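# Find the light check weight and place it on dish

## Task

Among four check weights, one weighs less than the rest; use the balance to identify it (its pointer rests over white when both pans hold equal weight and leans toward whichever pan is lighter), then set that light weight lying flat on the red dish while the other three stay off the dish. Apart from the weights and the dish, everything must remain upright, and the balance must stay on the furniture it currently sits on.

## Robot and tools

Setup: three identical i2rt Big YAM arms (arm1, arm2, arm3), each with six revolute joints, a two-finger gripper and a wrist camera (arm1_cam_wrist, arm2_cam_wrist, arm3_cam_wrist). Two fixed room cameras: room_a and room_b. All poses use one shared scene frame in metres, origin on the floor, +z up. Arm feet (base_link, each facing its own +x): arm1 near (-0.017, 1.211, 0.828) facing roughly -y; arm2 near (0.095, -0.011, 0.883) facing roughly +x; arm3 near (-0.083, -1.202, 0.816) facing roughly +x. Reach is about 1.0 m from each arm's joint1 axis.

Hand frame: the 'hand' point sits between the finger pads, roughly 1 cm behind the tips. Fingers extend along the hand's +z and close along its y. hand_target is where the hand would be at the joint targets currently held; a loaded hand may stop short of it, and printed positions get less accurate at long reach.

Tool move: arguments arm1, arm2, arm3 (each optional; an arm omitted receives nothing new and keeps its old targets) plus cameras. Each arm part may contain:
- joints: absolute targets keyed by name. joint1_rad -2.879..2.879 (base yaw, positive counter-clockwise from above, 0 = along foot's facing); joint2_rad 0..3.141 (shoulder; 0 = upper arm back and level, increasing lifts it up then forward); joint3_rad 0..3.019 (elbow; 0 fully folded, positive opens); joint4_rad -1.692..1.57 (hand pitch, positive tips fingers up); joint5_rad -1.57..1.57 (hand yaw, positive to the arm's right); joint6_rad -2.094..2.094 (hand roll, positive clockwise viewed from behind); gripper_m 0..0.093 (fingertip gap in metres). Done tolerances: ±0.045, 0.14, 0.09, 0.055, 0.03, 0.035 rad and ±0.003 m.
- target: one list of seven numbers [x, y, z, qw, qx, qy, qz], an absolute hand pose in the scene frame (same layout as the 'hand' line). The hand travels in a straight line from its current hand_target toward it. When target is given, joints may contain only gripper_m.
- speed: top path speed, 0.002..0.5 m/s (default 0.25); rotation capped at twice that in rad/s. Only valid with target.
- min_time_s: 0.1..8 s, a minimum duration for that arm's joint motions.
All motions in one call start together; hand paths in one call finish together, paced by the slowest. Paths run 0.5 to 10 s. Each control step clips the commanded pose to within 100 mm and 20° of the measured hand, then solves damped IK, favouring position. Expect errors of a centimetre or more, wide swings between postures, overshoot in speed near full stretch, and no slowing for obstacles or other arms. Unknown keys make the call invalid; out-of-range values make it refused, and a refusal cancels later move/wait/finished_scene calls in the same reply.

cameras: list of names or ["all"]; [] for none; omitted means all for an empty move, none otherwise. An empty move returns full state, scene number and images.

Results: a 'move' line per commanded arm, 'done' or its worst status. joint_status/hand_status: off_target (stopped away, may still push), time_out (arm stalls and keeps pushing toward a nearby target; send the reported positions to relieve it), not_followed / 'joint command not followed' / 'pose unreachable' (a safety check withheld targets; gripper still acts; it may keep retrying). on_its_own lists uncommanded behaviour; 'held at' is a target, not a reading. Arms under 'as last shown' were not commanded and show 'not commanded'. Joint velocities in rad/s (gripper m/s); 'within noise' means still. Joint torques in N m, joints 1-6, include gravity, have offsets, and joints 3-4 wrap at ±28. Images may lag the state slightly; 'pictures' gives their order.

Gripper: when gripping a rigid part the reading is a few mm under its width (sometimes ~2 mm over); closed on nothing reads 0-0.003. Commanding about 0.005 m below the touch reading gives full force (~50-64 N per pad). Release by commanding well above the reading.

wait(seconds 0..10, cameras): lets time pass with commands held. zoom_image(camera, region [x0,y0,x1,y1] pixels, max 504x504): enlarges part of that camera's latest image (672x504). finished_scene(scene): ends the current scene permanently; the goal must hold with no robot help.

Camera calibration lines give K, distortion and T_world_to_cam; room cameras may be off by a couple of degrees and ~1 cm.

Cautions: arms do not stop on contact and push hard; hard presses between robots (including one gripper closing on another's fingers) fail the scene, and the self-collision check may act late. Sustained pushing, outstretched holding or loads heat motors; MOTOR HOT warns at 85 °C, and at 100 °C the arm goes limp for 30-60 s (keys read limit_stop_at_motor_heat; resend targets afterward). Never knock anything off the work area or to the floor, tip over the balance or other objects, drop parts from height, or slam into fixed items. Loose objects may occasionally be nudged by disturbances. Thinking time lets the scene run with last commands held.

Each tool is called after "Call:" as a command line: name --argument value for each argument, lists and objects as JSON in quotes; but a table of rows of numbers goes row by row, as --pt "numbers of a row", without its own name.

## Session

Call:
move --cameras '["all"]'

Scene clock: 0.00 s.
Joint torques (N m): no reading
Heat: arm1: hottest joint2_rad 36 °C; arm2: hottest joint2_rad 29 °C; arm3: hottest joint2_rad 34 °C.
Joint velocities: within noise
arm1.joint_positions: joint1_rad=+0.776 joint2_rad=+0.602 joint3_rad=+1.507 joint4_rad=-1.261 joint5_rad=+0.098 joint6_rad=+0.607 gripper_m=+0.09396
arm1.joint_status: not commanded
arm1.hand: x=-0.1701 y=+1.0660 z=+1.4453 quat_wxyz=(-0.349, -0.815, -0.066, +0.458) (m; scene frame)
arm1.hand_target: x=-0.1672 y=+1.0692 z=+1.4585 quat_wxyz=(-0.357, -0.807, -0.065, +0.467) (m; scene frame)
arm1.hand_status: not commanded
arm2.joint_positions: joint1_rad=+0.021 joint2_rad=+0.603 joint3_rad=+1.379 joint4_rad=-1.633 joint5_rad=-0.031 joint6_rad=+0.148 gripper_m=+0.09396
arm2.joint_status: not commanded
arm2.hand: x=-0.0901 y=-0.0176 z=+1.3638 quat_wxyz=(+0.028, +0.934, -0.076, -0.347) (m; scene frame)
arm2.hand_target: x=-0.0886 y=-0.0177 z=+1.3731 quat_wxyz=(+0.029, +0.930, -0.075, -0.358) (m; scene frame)
arm2.hand_status: not commanded
arm3.joint_positions: joint1_rad=+0.525 joint2_rad=+0.628 joint3_rad=+1.422 joint4_rad=-1.611 joint5_rad=-0.278 joint6_rad=-0.485 gripper_m=+0.09396
arm3.joint_status: not commanded
arm3.hand: x=-0.2389 y=-1.3139 z=+1.3216 quat_wxyz=(+0.100, +0.819, +0.423, -0.375) (m; scene frame)
arm3.hand_target: x=-0.2372 y=-1.3133 z=+1.3293 quat_wxyz=(+0.099, +0.815, +0.422, -0.384) (m; scene frame)
arm3.hand_status: not commanded
pictures: arm1_cam_wrist, arm2_cam_wrist, arm3_cam_wrist, room_a, room_b
camera_calibration:
arm1_cam_wrist: T_world_to_cam=[[-0.426578, 0.750242, -0.505142, -0.142259], [0.876534, 0.205232, -0.435395, 0.562627], [-0.22298, -0.628504, -0.74516, 1.8366], [0, 0, 0, 1]] pos_world=[-0.144322, 1.14557, 1.54166]
arm2_cam_wrist: T_world_to_cam=[[0.114776, 0.987548, -0.107587, 0.175562], [0.988832, -0.123942, -0.0827592, 0.205023], [-0.0950631, -0.0968864, -0.990745, 1.46502], [0, 0, 0, 1]] pos_world=[-0.0836141, -0.00602373, 1.48732]
arm3_cam_wrist: T_world_to_cam=[[-0.763962, 0.629021, 0.143855, 0.455582], [0.608574, 0.776494, -0.163383, 1.38403], [-0.214474, -0.0372722, -0.976018, 1.31615], [0, 0, 0, 1]] pos_world=[-0.211956, -1.3122, 1.44517]

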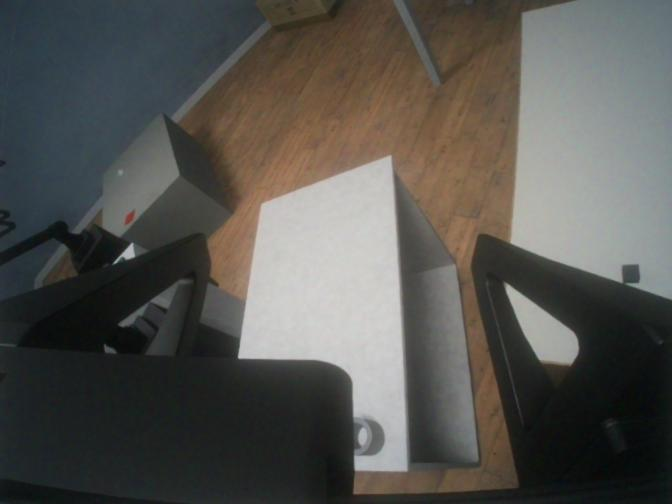

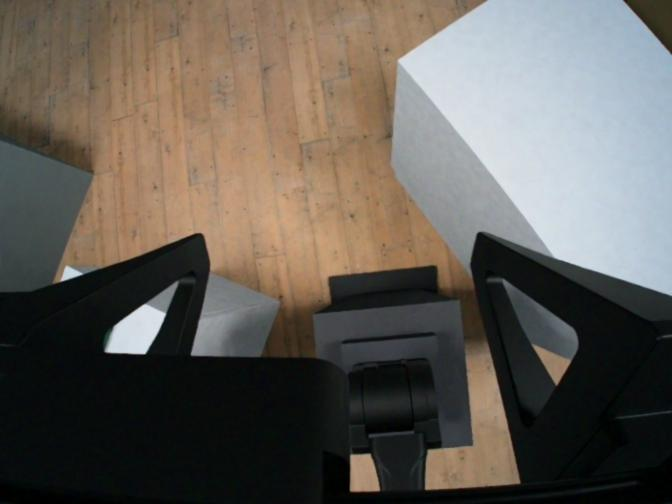

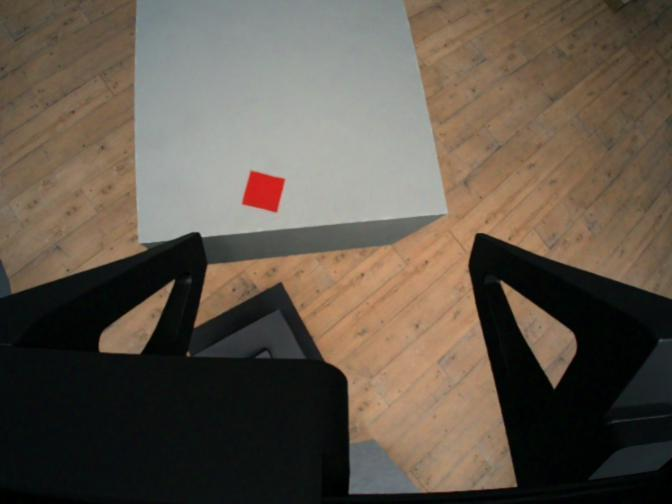

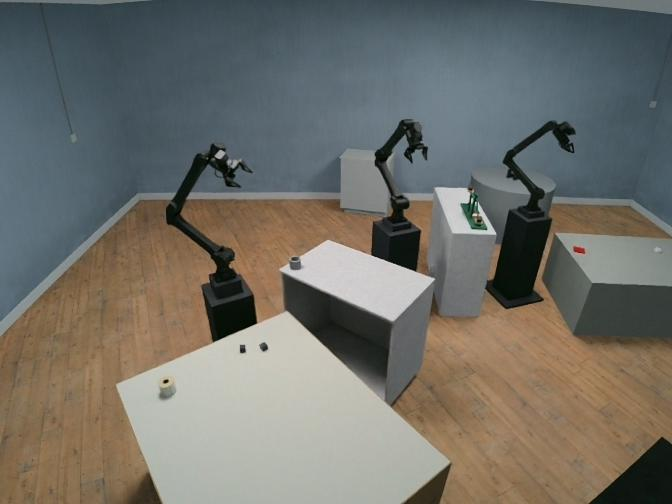

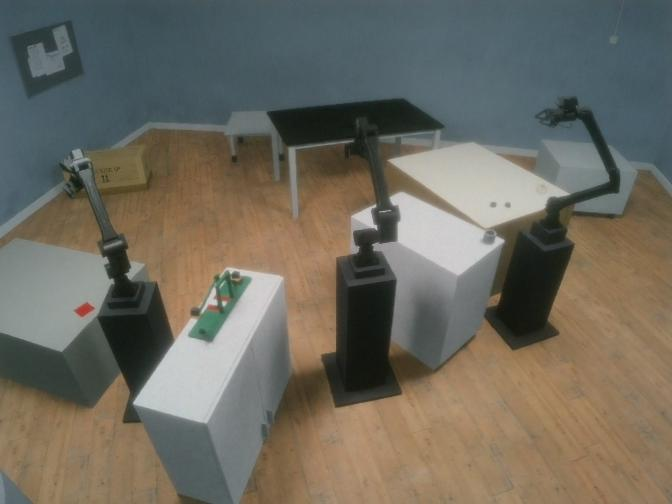

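Call:
zoom_image --camera "room_b" --region '[170, 250, 270, 350]'

Call:
zoom_image --camera "room_a" --region '[440, 170, 510, 240]'

Scaled by 5.040 from the camera's 672x504 image, which has a finer 960x720 frame.

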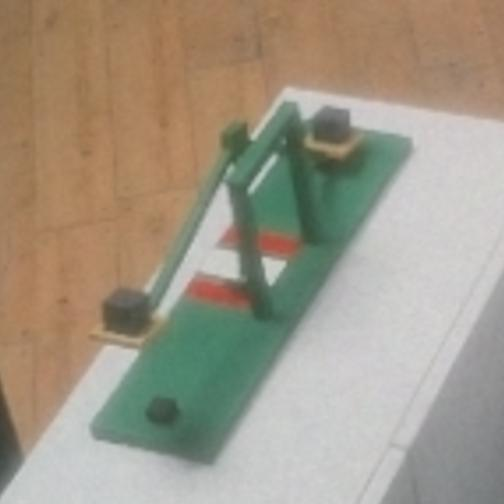

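Scaled by 7.200 from the camera's 672x504 image, which has a finer 960x720 frame.

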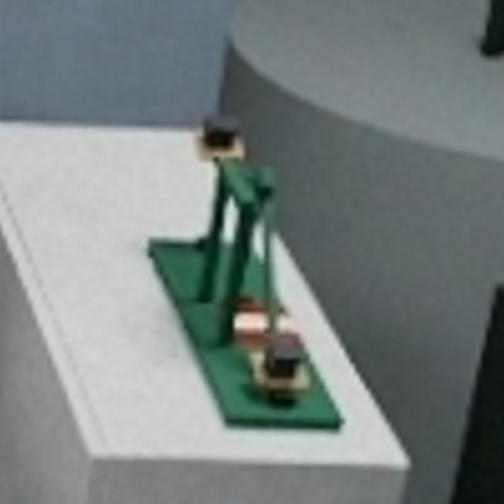

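Call:
move --arm3 '{"joints":{"joint1_rad":-2.16,"joint5_rad":0,"joint6_rad":0}}'

Call:
move --arm3 '{"target":[0.21,-0.89,1.12,-0.238,0.378,-0.889,-0.101],"speed":0.35}' --cameras '["arm3_cam_wrist","room_b"]'

Scene clock: 3.60 s.
Joint torques (N m): arm1=[-0.67 3.02 9.96 2.15 0.09 -0.16] | arm2=[1.55 2.37 10.74 1.7 -0.04 0.07] | arm3=[-1.79 1.26 7.91 1.8 0.1 0.02]
Heat: arm1: hottest joint2_rad 36 °C; arm2: hottest joint2_rad 29 °C; arm3: hottest joint2_rad 34 °C.
move: arm3 done
Joint velocities: within noise
arm1, arm2: as last shown
arm3.joint_positions: joint1_rad=-2.152 joint2_rad=+0.628 joint3_rad=+1.422 joint4_rad=-1.611 joint5_rad=-0.002 joint6_rad=-0.008 gripper_m=+0.09398
arm3.joint_status: all done
arm3.hand: x=+0.0533 y=-1.0638 z=+1.3154 quat_wxyz=(-0.335, +0.372, -0.853, -0.150) (m; scene frame)
arm3.hand_target: x=+0.0536 y=-1.0663 z=+1.3233 quat_wxyz=(-0.344, +0.363, -0.852, -0.153) (m; scene frame)
arm3.hand_status: not commanded
pictures: none

Scene clock: 5.30 s.
Joint torques (N m): arm1=[-0.5 3.19 9.88 2.09 0.09 -0.12] | arm2=[1.38 2.37 10.7 1.77 -0.03 0.08] | arm3=[-0.62 -8.29 10.59 1.87 0.13 0.04]
Heat: arm1: hottest joint2_rad 36 °C; arm2: hottest joint2_rad 29 °C; arm3: hottest joint2_rad 34 °C.
move: arm3 off_target
Joint velocities: within noise
arm1, arm2: as last shown
arm3.joint_positions: joint1_rad=-2.143 joint2_rad=+1.124 joint3_rad=+1.150 joint4_rad=-1.104 joint5_rad=+0.022 joint6_rad=+0.012 gripper_m=+0.09398
arm3.joint_status: not commanded
arm3.hand: x=+0.2060 y=-0.8980 z=+1.1086 quat_wxyz=(-0.224, +0.381, -0.892, -0.094) (m; scene frame)
arm3.hand_target: x=+0.2097 y=-0.8902 z=+1.1200 quat_wxyz=(-0.238, +0.378, -0.889, -0.101) (m; scene frame)
arm3.hand_status: off_target (0.014 m and 1.8 deg from the pose sent, 0.305 m and 13.1 deg at the start)
pictures: arm3_cam_wrist, room_b
camera_calibration:
arm3_cam_wrist: T_world_to_cam=[[0.71496, -0.699158, -0.003214, -0.769769], [-0.693126, -0.709379, 0.127895, -0.633517], [-0.0916985, -0.0892118, -0.991783, 1.16476], [0, 0, 0, 1]] pos_world=[0.218053, -0.883684, 1.23374]

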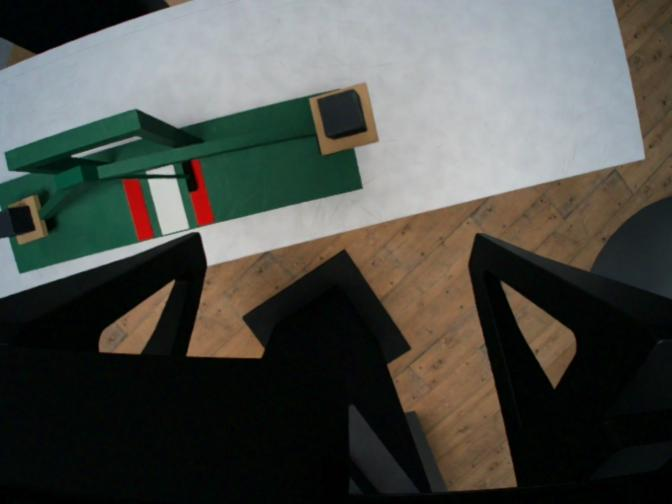

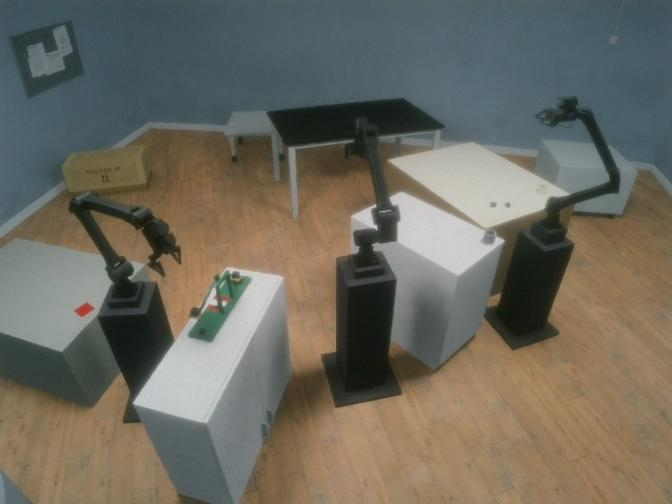

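Call:
move --arm3 '{"target":[0.278,-0.835,0.99,-0.0755,0.498,-0.8627,-0.0436],"speed":0.25,"joints":{"gripper_m":0.08}}' --cameras '["arm3_cam_wrist","room_b"]'

Call:
zoom_image --camera "room_b" --region '[160, 250, 260, 350]'

Scene clock: 7.77 s.
Joint torques (N m): arm1=[0.03 3.19 9.99 2.03 0.1 -0.12] | arm2=[1.61 2.37 10.78 1.76 -0.02 0.09] | arm3=[-1.61 -13.57 11.47 0.54 -0.11 -0.09]
Heat: arm1: hottest joint2_rad 36 °C; arm2: hottest joint2_rad 29 °C; arm3: hottest joint2_rad 34 °C.
move: arm3 off_target
Joint velocities: within noise
arm1, arm2: as last shown
arm3.joint_positions: joint1_rad=-2.177 joint2_rad=+1.577 joint3_rad=+1.319 joint4_rad=-1.158 joint5_rad=-0.032 joint6_rad=-0.251 gripper_m=+0.08010
arm3.joint_status: all done
arm3.hand: x=+0.2654 y=-0.8430 z=+0.9816 quat_wxyz=(-0.068, +0.497, -0.864, -0.041) (m; scene frame)
arm3.hand_target: x=+0.2777 y=-0.8354 z=+0.9901 quat_wxyz=(-0.076, +0.498, -0.863, -0.044) (m; scene frame)
arm3.hand_status: off_target (0.017 m and 0.9 deg from the pose sent, 0.152 m and 22.8 deg at the start)
pictures: arm3_cam_wrist, room_b
camera_calibration:
arm3_cam_wrist: T_world_to_cam=[[0.859342, -0.511366, -0.00601208, -0.651558], [-0.45562, -0.770895, 0.44512, -0.963415], [-0.232254, -0.379771, -0.895451, 0.747001], [0, 0, 0, 1]] pos_world=[0.294454, -0.792186, 1.09382]

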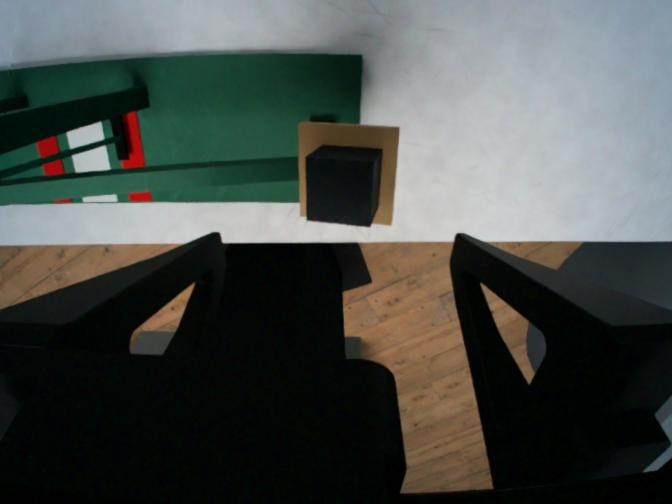

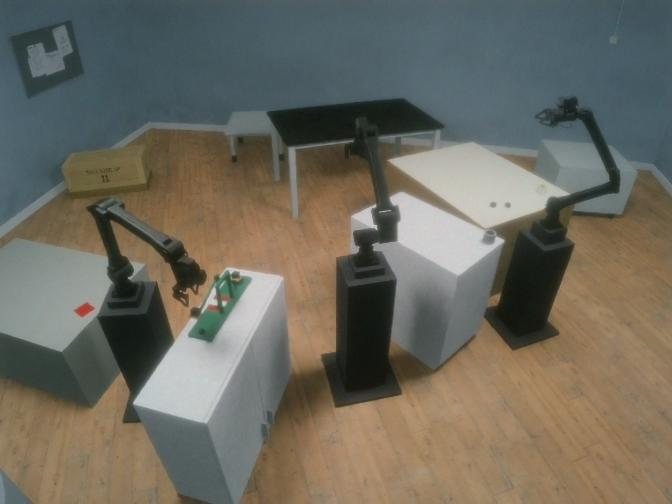

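Scaled by 5.040 from the camera's 672x504 image, which has a finer 960x720 frame.

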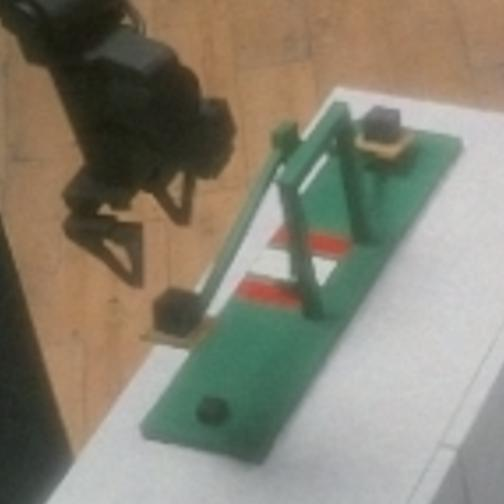

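Call:
move --arm3 '{"target":[0.280,-0.828,0.942,-0.0755,0.498,-0.8627,-0.0436],"speed":0.08}' --cameras '["arm3_cam_wrist","room_b"]'

Call:
zoom_image --camera "room_b" --region '[160, 270, 240, 350]'

Scene clock: 9.47 s.
Joint torques (N m): arm1=[0.03 2.49 9.95 2.22 0.11 -0.16] | arm2=[1.32 2.32 10.74 1.76 -0.04 0.09] | arm3=[-0.97 -13.68 7.83 1.33 -0.08 -0.07]
Heat: arm1: hottest joint2_rad 36 °C; arm2: hottest joint3_rad 30 °C; arm3: hottest joint2_rad 34 °C.
move: arm3 off_target
Joint velocities: within noise
arm1, arm2: as last shown
arm3.joint_positions: joint1_rad=-2.177 joint2_rad=+1.622 joint3_rad=+1.302 joint4_rad=-1.059 joint5_rad=-0.032 joint6_rad=-0.251 gripper_m=+0.08010
arm3.joint_status: not commanded
arm3.hand: x=+0.2785 y=-0.8294 z=+0.9565 quat_wxyz=(-0.085, +0.497, -0.862, -0.046) (m; scene frame)
arm3.hand_target: x=+0.2797 y=-0.8284 z=+0.9421 quat_wxyz=(-0.075, +0.498, -0.863, -0.044) (m; scene frame)
arm3.hand_status: off_target (0.015 m and 1.1 deg from the pose sent, 0.045 m and 1.0 deg at the start)
pictures: arm3_cam_wrist, room_b
camera_calibration:
arm3_cam_wrist: T_world_to_cam=[[0.85915, -0.511717, 0.0025542, -0.664396], [-0.466794, -0.781662, 0.413653, -0.911475], [-0.209677, -0.356582, -0.910431, 0.76003], [0, 0, 0, 1]] pos_world=[0.304706, -0.781435, 1.07069]

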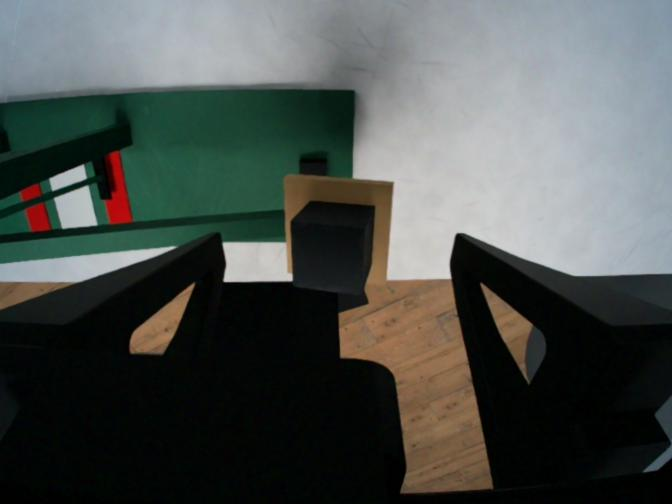

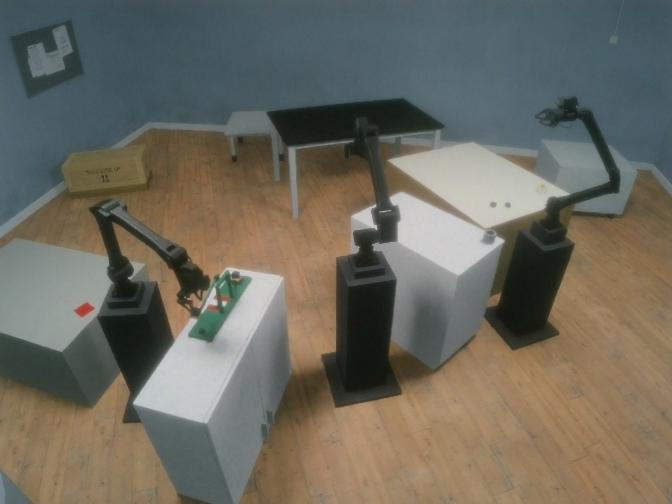

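Scaled by 6.300 from the camera's 672x504 image, which has a finer 960x720 frame.

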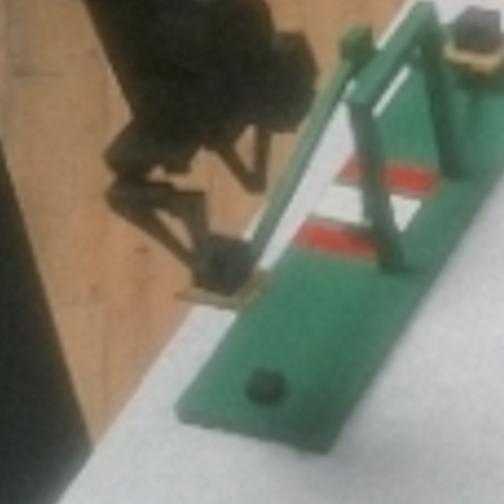

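Call:
move --arm3 '{"target":[0.268,-0.838,0.917,-0.0755,0.498,-0.8627,-0.0436],"speed":0.08}' --cameras '["arm3_cam_wrist","room_b"]'

Call:
zoom_image --camera "room_b" --region '[160, 270, 240, 350]'

Scene clock: 10.87 s.
Joint torques (N m): arm1=[-0.32 3.37 9.96 2.03 0.08 -0.12] | arm2=[1.55 2.43 10.74 1.77 -0.03 0.08] | arm3=[-0.91 -14.21 7.45 1.25 -0.06 -0.05]
Heat: arm1: hottest joint2_rad 36 °C; arm2: hottest joint3_rad 30 °C; arm3: hottest joint2_rad 34 °C.
move: arm3 done
Joint velocities: within noise
arm1, arm2: as last shown
arm3.joint_positions: joint1_rad=-2.177 joint2_rad=+1.622 joint3_rad=+1.218 joint4_rad=-0.984 joint5_rad=-0.032 joint6_rad=-0.251 gripper_m=+0.08010
arm3.joint_status: not commanded
arm3.hand: x=+0.2687 y=-0.8389 z=+0.9261 quat_wxyz=(-0.081, +0.497, -0.863, -0.045) (m; scene frame)
arm3.hand_target: x=+0.2680 y=-0.8381 z=+0.9171 quat_wxyz=(-0.076, +0.498, -0.863, -0.044) (m; scene frame)
arm3.hand_status: done (0.009 m and 0.6 deg from the pose sent, 0.042 m and 1.1 deg at the start)
pictures: arm3_cam_wrist, room_b
camera_calibration:
arm3_cam_wrist: T_world_to_cam=[[0.85924, -0.511573, 0.000466148, -0.658697], [-0.464013, -0.778973, 0.421773, -0.916871], [-0.215405, -0.362621, -0.906701, 0.719947], [0, 0, 0, 1]] pos_world=[0.295618, -0.790122, 1.0398]

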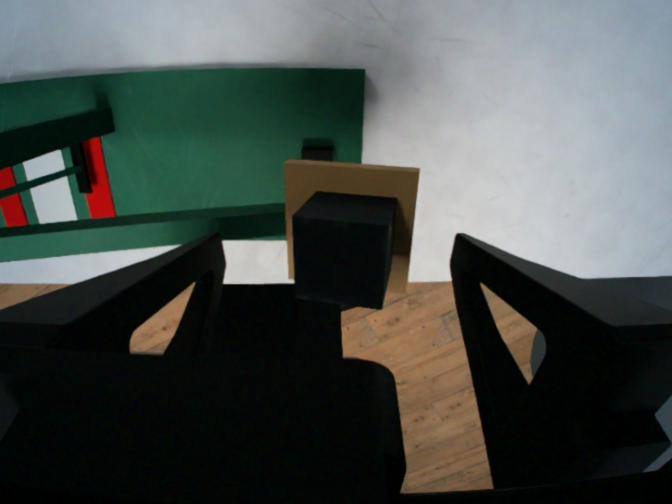

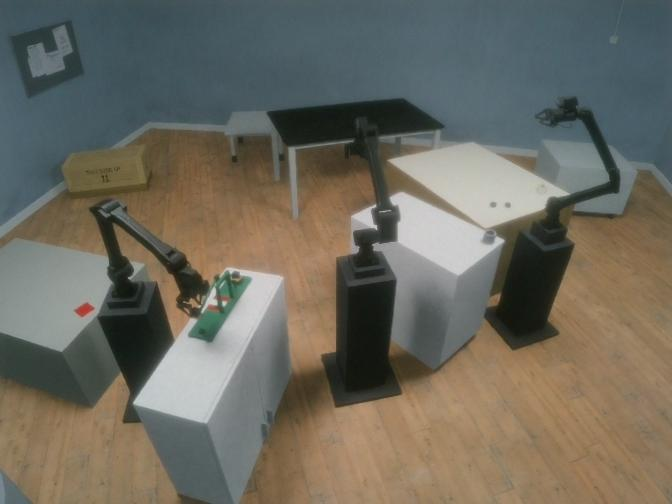

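Scaled by 6.300 from the camera's 672x504 image, which has a finer 960x720 frame.

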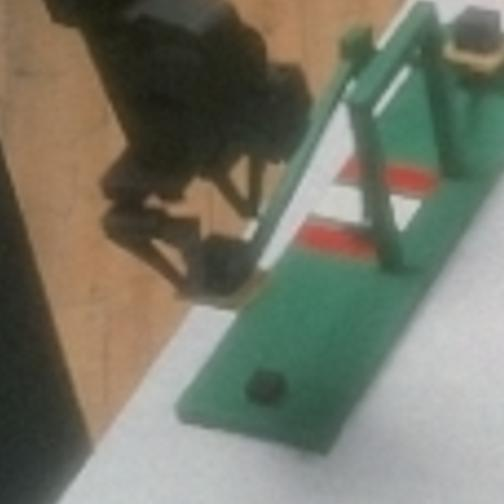

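Call:
move --arm3 '{"target":[0.268,-0.836,0.904,-0.0755,0.498,-0.8627,-0.0436],"speed":0.06}'

Call:
move --arm3 '{"joints":{"gripper_m":0.022}}' --cameras '["arm3_cam_wrist","room_b"]'

Call:
zoom_image --camera "room_b" --region '[160, 270, 240, 350]'

Scene clock: 12.10 s.
Joint torques (N m): arm1=[-0.21 3.31 9.96 2.18 0.12 -0.13] | arm2=[1.49 2.37 10.76 1.77 -0.04 0.1] | arm3=[-0.67 -13.04 7.34 1.24 -0.04 -0.02]
Heat: arm1: hottest joint2_rad 35 °C; arm2: hottest joint3_rad 30 °C; arm3: hottest joint2_rad 34 °C.
move: arm3 off_target
Joint velocities: within noise
arm1, arm2: as last shown
arm3.joint_positions: joint1_rad=-2.177 joint2_rad=+1.623 joint3_rad=+1.203 joint4_rad=-0.952 joint5_rad=-0.032 joint6_rad=-0.251 gripper_m=+0.08010
arm3.joint_status: not commanded
arm3.hand: x=+0.2701 y=-0.8374 z=+0.9217 quat_wxyz=(-0.089, +0.497, -0.862, -0.047) (m; scene frame)
arm3.hand_target: x=+0.2677 y=-0.8364 z=+0.9044 quat_wxyz=(-0.076, +0.498, -0.863, -0.044) (m; scene frame)
arm3.hand_status: off_target (0.018 m and 1.6 deg from the pose sent, 0.022 m and 0.6 deg at the start)
pictures: none

Scene clock: 12.77 s.
Joint torques (N m): arm1=[-0.62 3.25 9.89 2.09 0.13 -0.19] | arm2=[1.49 2.26 10.71 1.73 -0.03 0.08] | arm3=[-0.62 -12.98 7.32 1.28 -0.07 -0.02]
Heat: arm1: hottest joint3_rad 36 °C; arm2: hottest joint3_rad 30 °C; arm3: hottest joint2_rad 34 °C.
move: arm3 off_target
Joint velocities: within noise
arm1, arm2: as last shown
arm3.joint_positions: joint1_rad=-2.177 joint2_rad=+1.623 joint3_rad=+1.203 joint4_rad=-0.952 joint5_rad=-0.032 joint6_rad=-0.251 gripper_m=+0.03170
arm3.joint_status: gripper_m off_target (ended at +0.03173, target +0.02200)
arm3.hand: x=+0.2702 y=-0.8374 z=+0.9217 quat_wxyz=(-0.089, +0.497, -0.862, -0.046) (m; scene frame)
arm3.hand_target: x=+0.2678 y=-0.8364 z=+0.9045 quat_wxyz=(-0.076, +0.498, -0.863, -0.044) (m; scene frame)
arm3.hand_status: not commanded
pictures: arm3_cam_wrist, room_b
camera_calibration:
arm3_cam_wrist: T_world_to_cam=[[0.859044, -0.511875, 0.0052919, -0.663902], [-0.469553, -0.783816, 0.40639, -0.901538], [-0.203873, -0.351591, -0.913685, 0.729342], [0, 0, 0, 1]] pos_world=[0.295694, -0.790045, 1.03628]

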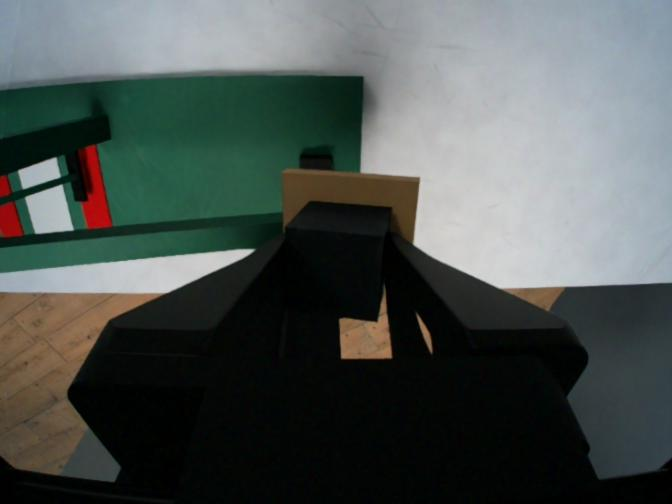

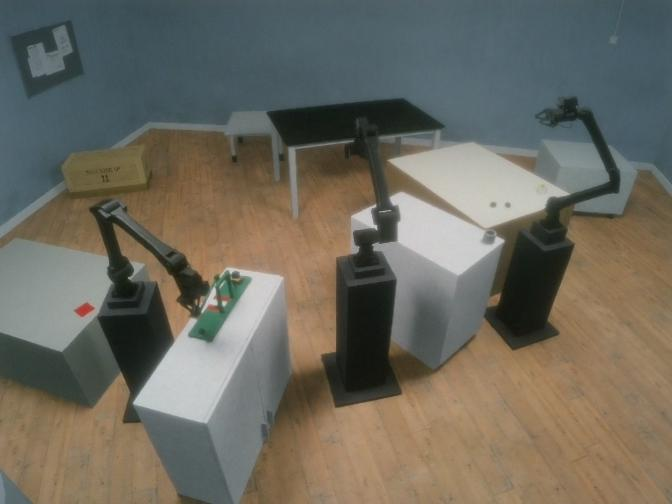

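Scaled by 6.300 from the camera's 672x504 image, which has a finer 960x720 frame.

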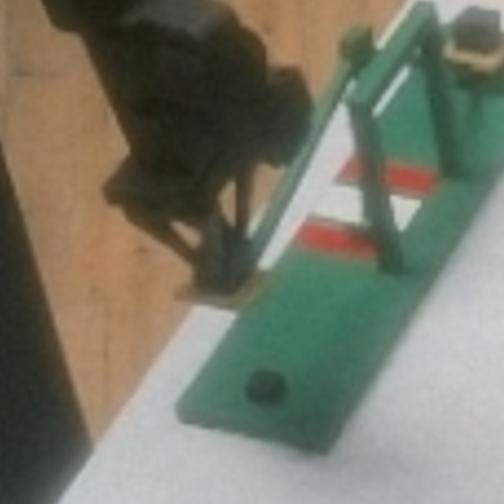

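Call:
move --arm3 '{"joints":{"joint2_rad":1.50,"joint3_rad":1.37,"joint4_rad":-1.16},"min_time_s":1.5}' --cameras '["arm3_cam_wrist","room_b"]'

Call:
zoom_image --camera "room_b" --region '[160, 270, 240, 350]'

Scene clock: 14.97 s.
Joint torques (N m): arm1=[-0.73 3.08 9.96 2.11 0.11 -0.15] | arm2=[1.44 2.26 10.74 1.8 -0.03 0.09] | arm3=[-0.67 -15.68 12.08 0.66 -0.07 -0.02]
Heat: arm1: hottest joint3_rad 36 °C; arm2: hottest joint3_rad 31 °C; arm3: hottest joint2_rad 35 °C.
move: arm3 done
Joint velocities: within noise
arm1.joint_positions: joint1_rad=+0.776 joint2_rad=+0.602 joint3_rad=+1.507 joint4_rad=-1.261 joint5_rad=+0.098 joint6_rad=+0.607 gripper_m=+0.09396
arm1.joint_status: not commanded
arm1.hand: x=-0.1701 y=+1.0660 z=+1.4453 quat_wxyz=(-0.349, -0.815, -0.066, +0.458) (m; scene frame)
arm1.hand_target: x=-0.1672 y=+1.0692 z=+1.4585 quat_wxyz=(-0.357, -0.807, -0.065, +0.467) (m; scene frame)
arm1.hand_status: not commanded
arm2.joint_positions: joint1_rad=+0.021 joint2_rad=+0.603 joint3_rad=+1.379 joint4_rad=-1.633 joint5_rad=-0.031 joint6_rad=+0.148 gripper_m=+0.09396
arm2.joint_status: not commanded
arm2.hand: x=-0.0901 y=-0.0176 z=+1.3638 quat_wxyz=(+0.028, +0.934, -0.076, -0.347) (m; scene frame)
arm2.hand_target: x=-0.0886 y=-0.0177 z=+1.3731 quat_wxyz=(+0.029, +0.930, -0.075, -0.358) (m; scene frame)
arm2.hand_status: not commanded
arm3.joint_positions: joint1_rad=-2.177 joint2_rad=+1.518 joint3_rad=+1.319 joint4_rad=-1.153 joint5_rad=-0.032 joint6_rad=-0.251 gripper_m=+0.03170
arm3.joint_status: all done
arm3.hand: x=+0.2645 y=-0.8445 z=+1.0102 quat_wxyz=(-0.099, +0.496, -0.861, -0.049) (m; scene frame)
arm3.hand_target: x=+0.2717 y=-0.8344 z=+1.0404 quat_wxyz=(-0.128, +0.495, -0.857, -0.058) (m; scene frame)
arm3.hand_status: not commanded
pictures: arm3_cam_wrist, room_b
camera_calibration:
arm3_cam_wrist: T_world_to_cam=[[0.858808, -0.512198, 0.0101022, -0.668154], [-0.475309, -0.78929, 0.38872, -0.931001], [-0.191128, -0.338637, -0.921301, 0.821782], [0, 0, 0, 1]] pos_world=[0.288368, -0.798771, 1.12576]

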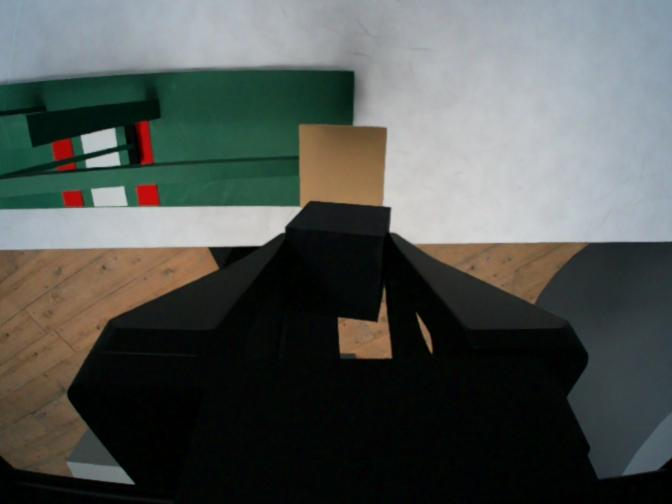

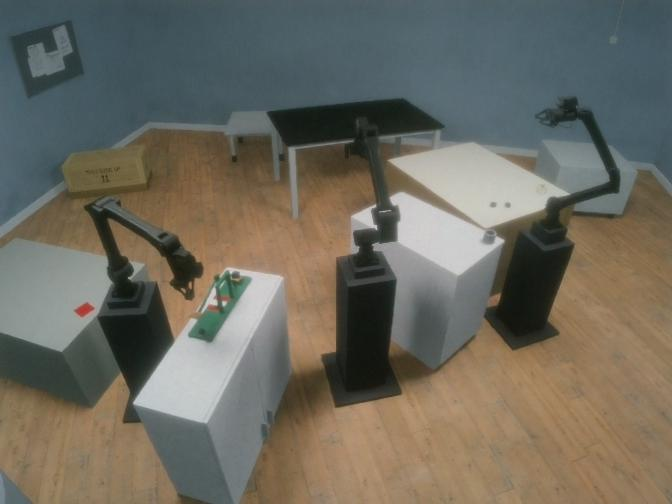

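Scaled by 6.300 from the camera's 672x504 image, which has a finer 960x720 frame.

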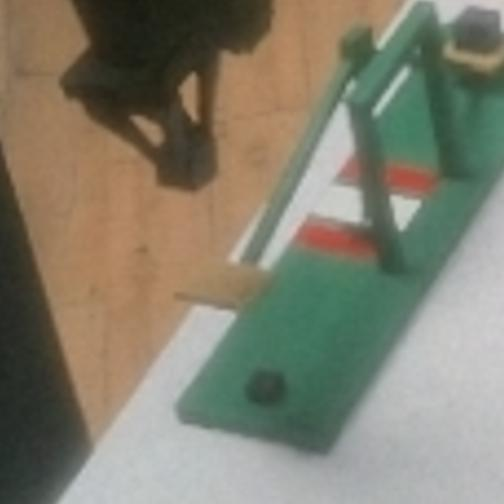

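Call:
move --arm3 '{"joints":{"joint2_rad":1.15,"joint3_rad":1.17,"joint4_rad":-1.3}}'

Call:
move --arm3 '{"joints":{"joint1_rad":1.11,"joint5_rad":0,"joint6_rad":0},"min_time_s":3}' --cameras '["arm3_cam_wrist"]'

Scene clock: 16.47 s.
Joint torques (N m): arm1=[-0.56 3.02 9.88 2.03 0.1 -0.17] | arm2=[1.55 2.49 10.71 1.78 -0.03 0.08] | arm3=[-0.79 -7.65 8.57 0.87 -0.06 -0.01]
Heat: arm1: hottest joint3_rad 36 °C; arm2: hottest joint3_rad 31 °C; arm3: hottest joint2_rad 35 °C.
move: arm3 done
Joint velocities: within noise
arm1, arm2: as last shown
arm3.joint_positions: joint1_rad=-2.177 joint2_rad=+1.138 joint3_rad=+1.170 joint4_rad=-1.294 joint5_rad=-0.032 joint6_rad=-0.251 gripper_m=+0.03170
arm3.joint_status: all done
arm3.hand: x=+0.1838 y=-0.9277 z=+1.0945 quat_wxyz=(-0.142, +0.494, -0.856, -0.061) (m; scene frame)
arm3.hand_target: x=+0.1827 y=-0.9262 z=+1.0894 quat_wxyz=(-0.133, +0.495, -0.857, -0.059) (m; scene frame)
arm3.hand_status: not commanded
pictures: none

Scene clock: 20.00 s.
Joint torques (N m): arm1=[0.03 2.55 9.85 2.15 0.03 -0.14] | arm2=[1.55 2.55 10.73 1.78 -0.03 0.07] | arm3=[-0.79 -7.47 8.58 0.84 0.16 0.07]
Heat: arm1: hottest joint3_rad 37 °C; arm2: hottest joint3_rad 32 °C; arm3: hottest joint2_rad 35 °C.
move: arm3 done
Joint velocities: within noise
arm1, arm2: as last shown
arm3.joint_positions: joint1_rad=+1.105 joint2_rad=+1.138 joint3_rad=+1.170 joint4_rad=-1.294 joint5_rad=-0.003 joint6_rad=-0.009 gripper_m=+0.03170
arm3.joint_status: all done
arm3.hand: x=-0.3080 y=-1.5100 z=+1.0956 quat_wxyz=(+0.066, +0.880, +0.449, -0.140) (m; scene frame)
arm3.hand_target: x=-0.3069 y=-1.5111 z=+1.0906 quat_wxyz=(+0.061, +0.882, +0.448, -0.132) (m; scene frame)
arm3.hand_status: not commanded
pictures: arm3_cam_wrist
camera_calibration:
arm3_cam_wrist: T_world_to_cam=[[-0.80291, 0.596065, 0.00647788, 0.647323], [0.569387, 0.763668, 0.304319, 0.997604], [0.176447, 0.24803, -0.952548, 1.59902], [0, 0, 0, 1]] pos_world=[-0.330424, -1.54429, 1.21536]

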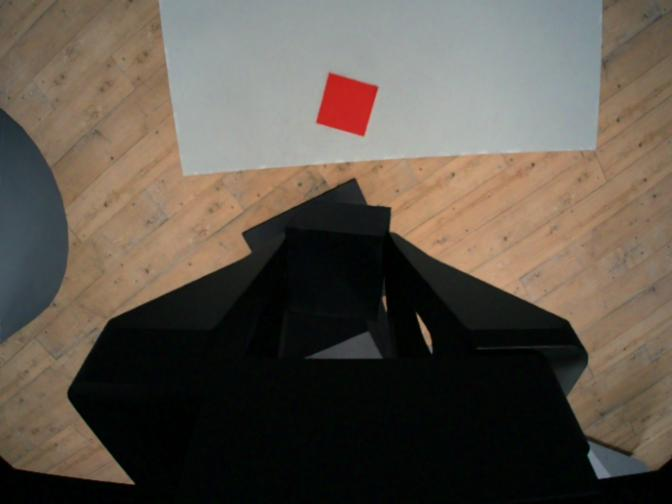

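Call:
move --arm3 '{"target":[-0.374,-1.573,0.68,0.044,0.8945,0.436,-0.0904],"speed":0.25}' --cameras '["arm3_cam_wrist","room_b"]'

Call:
zoom_image --camera "room_b" --region '[50, 260, 130, 340]'

Scene clock: 23.00 s.
Joint torques (N m): arm1=[-0.26 3.14 9.81 2.03 0.09 -0.19] | arm2=[1.61 2.26 10.77 1.81 -0.03 0.09] | arm3=[-1.85 -14.8 6.17 1.28 -0.08 0.05]
Heat: arm1: hottest joint3_rad 37 °C; arm2: hottest joint3_rad 32 °C; arm3: hottest joint2_rad 35 °C.
move: arm3 off_target
Joint velocities: within noise
arm1, arm2: as last shown
arm3.joint_positions: joint1_rad=+1.086 joint2_rad=+1.993 joint3_rad=+0.896 joint4_rad=-0.295 joint5_rad=-0.008 joint6_rad=-0.007 gripper_m=+0.03170
arm3.joint_status: not commanded
arm3.hand: x=-0.3631 y=-1.5638 z=+0.6811 quat_wxyz=(+0.038, +0.892, +0.443, -0.082) (m; scene frame)
arm3.hand_target: x=-0.3739 y=-1.5728 z=+0.6804 quat_wxyz=(+0.044, +0.894, +0.436, -0.090) (m; scene frame)
arm3.hand_status: off_target (0.014 m and 1.5 deg from the pose sent, 0.426 m and 6.6 deg at the start)
pictures: arm3_cam_wrist, room_b
camera_calibration:
arm3_cam_wrist: T_world_to_cam=[[-0.790442, 0.612535, 0.0016287, 0.67147], [0.554959, 0.715012, 0.42518, 1.03261], [0.259273, 0.336984, -0.905107, 1.36408], [0, 0, 0, 1]] pos_world=[-0.395964, -1.6093, 0.794498]

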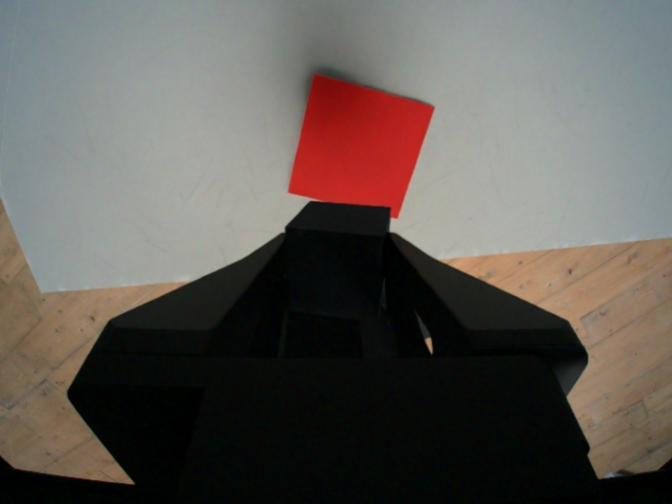

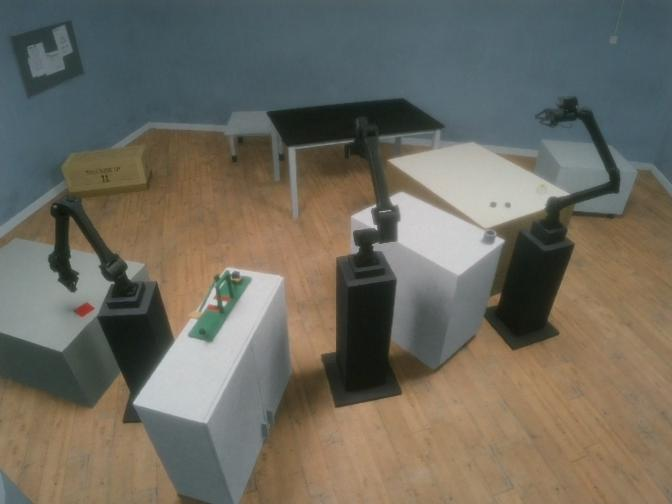

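Scaled by 6.300 from the camera's 672x504 image, which has a finer 960x720 frame.

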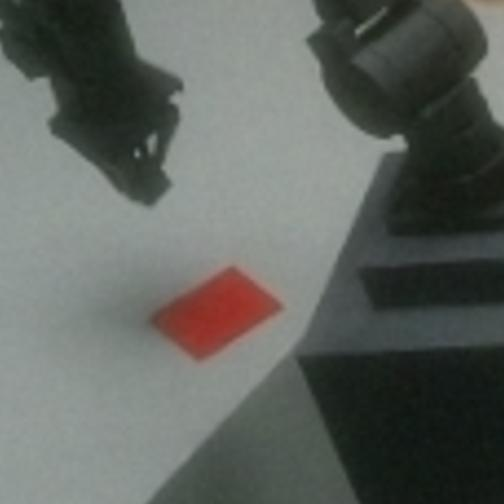

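Call:
move --arm3 '{"target":[-0.388,-1.571,0.59,0.044,0.8945,0.436,-0.0904],"speed":0.12}' --cameras '["arm3_cam_wrist","room_b","room_a"]'

Call:
zoom_image --camera "room_b" --region '[60, 270, 120, 330]'

Call:
zoom_image --camera "room_a" --region '[550, 215, 610, 275]'

Scene clock: 25.17 s.
Joint torques (N m): arm1=[-0.32 2.78 9.95 2.25 0.1 -0.15] | arm2=[1.73 2.08 10.78 1.74 -0.04 0.1] | arm3=[-2.02 -15.56 4.66 1.35 -0.09 -0.14]
Heat: arm1: hottest joint3_rad 37 °C; arm2: hottest joint3_rad 33 °C; arm3: hottest joint2_rad 35 °C.
move: arm3 off_target
Joint velocities: within noise
arm1, arm2: as last shown
arm3.joint_positions: joint1_rad=+1.060 joint2_rad=+2.232 joint3_rad=+0.969 joint4_rad=-0.117 joint5_rad=-0.013 joint6_rad=-0.014 gripper_m=+0.03170
arm3.joint_status: not commanded
arm3.hand: x=-0.3805 y=-1.5666 z=+0.5970 quat_wxyz=(+0.041, +0.895, +0.435, -0.086) (m; scene frame)
arm3.hand_target: x=-0.3876 y=-1.5707 z=+0.5902 quat_wxyz=(+0.044, +0.894, +0.436, -0.090) (m; scene frame)
arm3.hand_status: off_target (0.011 m and 0.6 deg from the pose sent, 0.095 m and 1.5 deg at the start)
pictures: arm3_cam_wrist, room_a, room_b
camera_calibration:
arm3_cam_wrist: T_world_to_cam=[[-0.779663, 0.626196, -0.00191405, 0.687213], [0.569045, 0.709775, 0.41522, 1.08311], [0.261368, 0.322642, -0.909719, 1.27446], [0, 0, 0, 1]] pos_world=[-0.413649, -1.61029, 0.71099]

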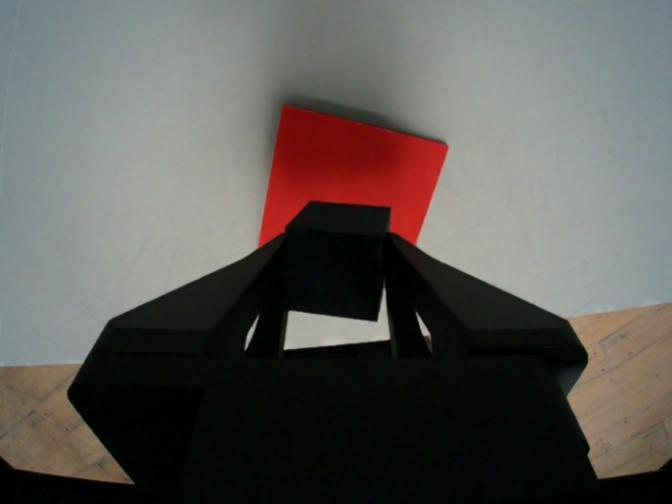

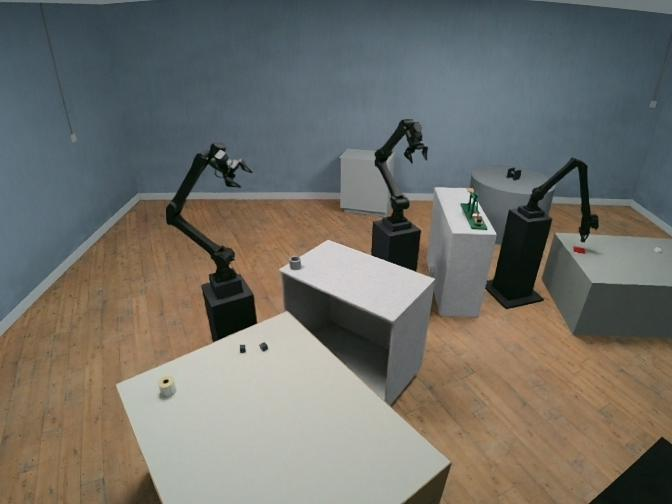

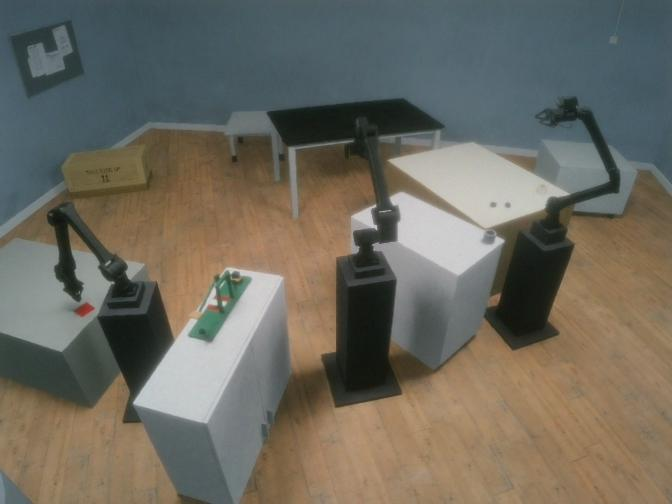

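Scaled by 8.400 from the camera's 672x504 image, which has a finer 960x720 frame.

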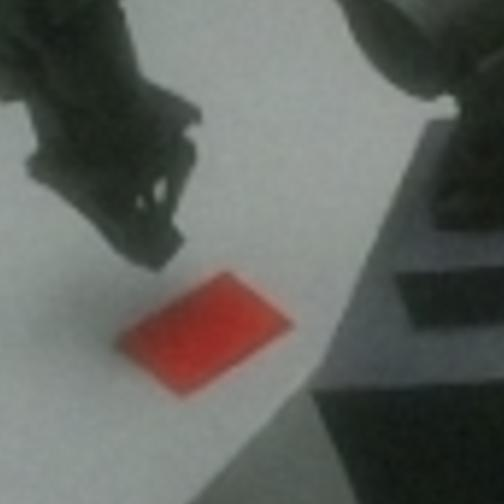

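Scaled by 8.400 from the camera's 672x504 image, which has a finer 960x720 frame.

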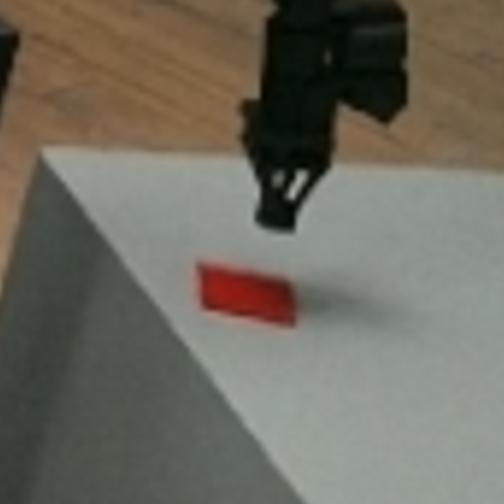

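Call:
move --arm3 '{"target":[-0.392,-1.570,0.543,0.044,0.8945,0.436,-0.0904],"speed":0.1}' --cameras '["arm3_cam_wrist","room_b","room_a"]'

Call:
zoom_image --camera "room_b" --region '[60, 270, 120, 330]'

Call:
zoom_image --camera "room_a" --region '[550, 215, 610, 275]'

Scene clock: 26.83 s.
Joint torques (N m): arm1=[-0.62 2.96 9.89 2.03 0.07 -0.13] | arm2=[1.55 2.32 10.76 1.81 -0.03 0.08] | arm3=[-1.96 -16.26 3.84 1.32 -0.09 -0.13]
Heat: arm1: hottest joint3_rad 38 °C; arm2: hottest joint3_rad 33 °C; arm3: hottest joint2_rad 35 °C.
move: arm3 done
Joint velocities: within noise
arm1, arm2: as last shown
arm3.joint_positions: joint1_rad=+1.053 joint2_rad=+2.362 joint3_rad=+1.026 joint4_rad=-0.041 joint5_rad=-0.014 joint6_rad=-0.021 gripper_m=+0.03170
arm3.joint_status: not commanded
arm3.hand: x=-0.3862 y=-1.5680 z=+0.5504 quat_wxyz=(+0.042, +0.895, +0.435, -0.088) (m; scene frame)
arm3.hand_target: x=-0.3918 y=-1.5698 z=+0.5432 quat_wxyz=(+0.044, +0.894, +0.436, -0.090) (m; scene frame)
arm3.hand_status: done (0.010 m and 0.4 deg from the pose sent, 0.055 m and 0.5 deg at the start)
pictures: arm3_cam_wrist, room_a, room_b
camera_calibration:
arm3_cam_wrist: T_world_to_cam=[[-0.779784, 0.626046, -0.00169664, 0.68315], [0.569707, 0.710729, 0.412671, 1.10987], [0.259557, 0.320828, -0.910878, 1.23116], [0, 0, 0, 1]] pos_world=[-0.419146, -1.61149, 0.664587]

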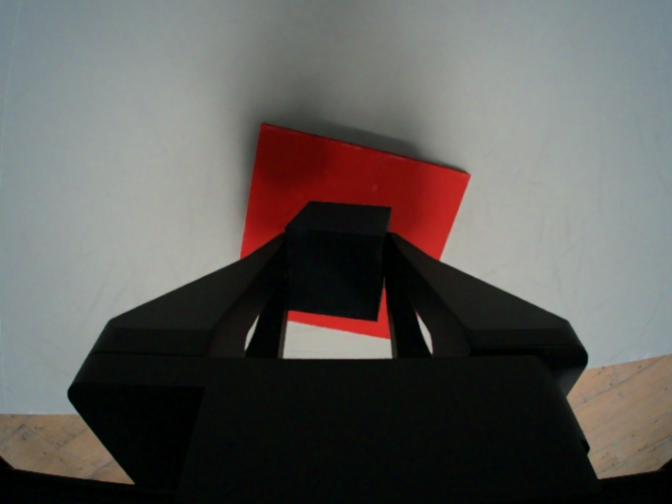

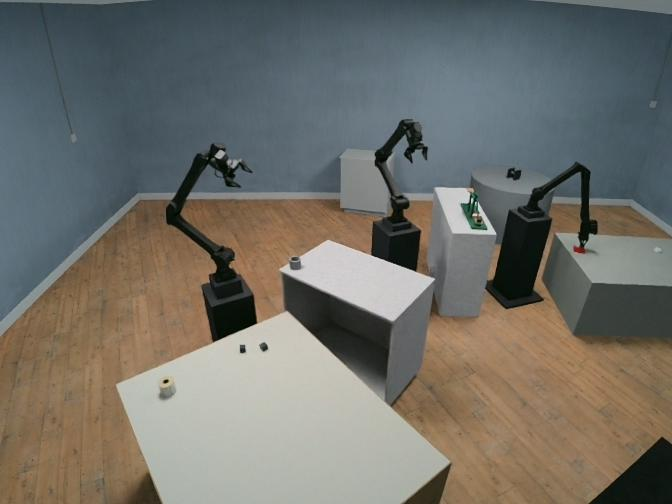

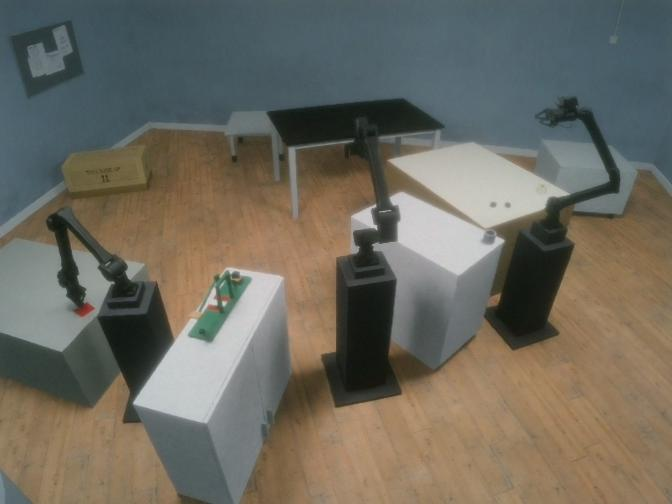

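Scaled by 8.400 from the camera's 672x504 image, which has a finer 960x720 frame.

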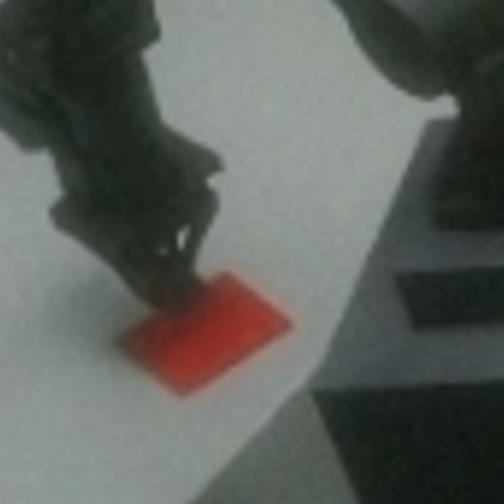

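Scaled by 8.400 from the camera's 672x504 image, which has a finer 960x720 frame.

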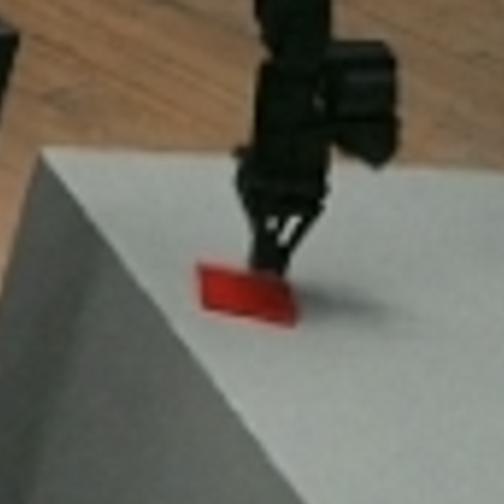

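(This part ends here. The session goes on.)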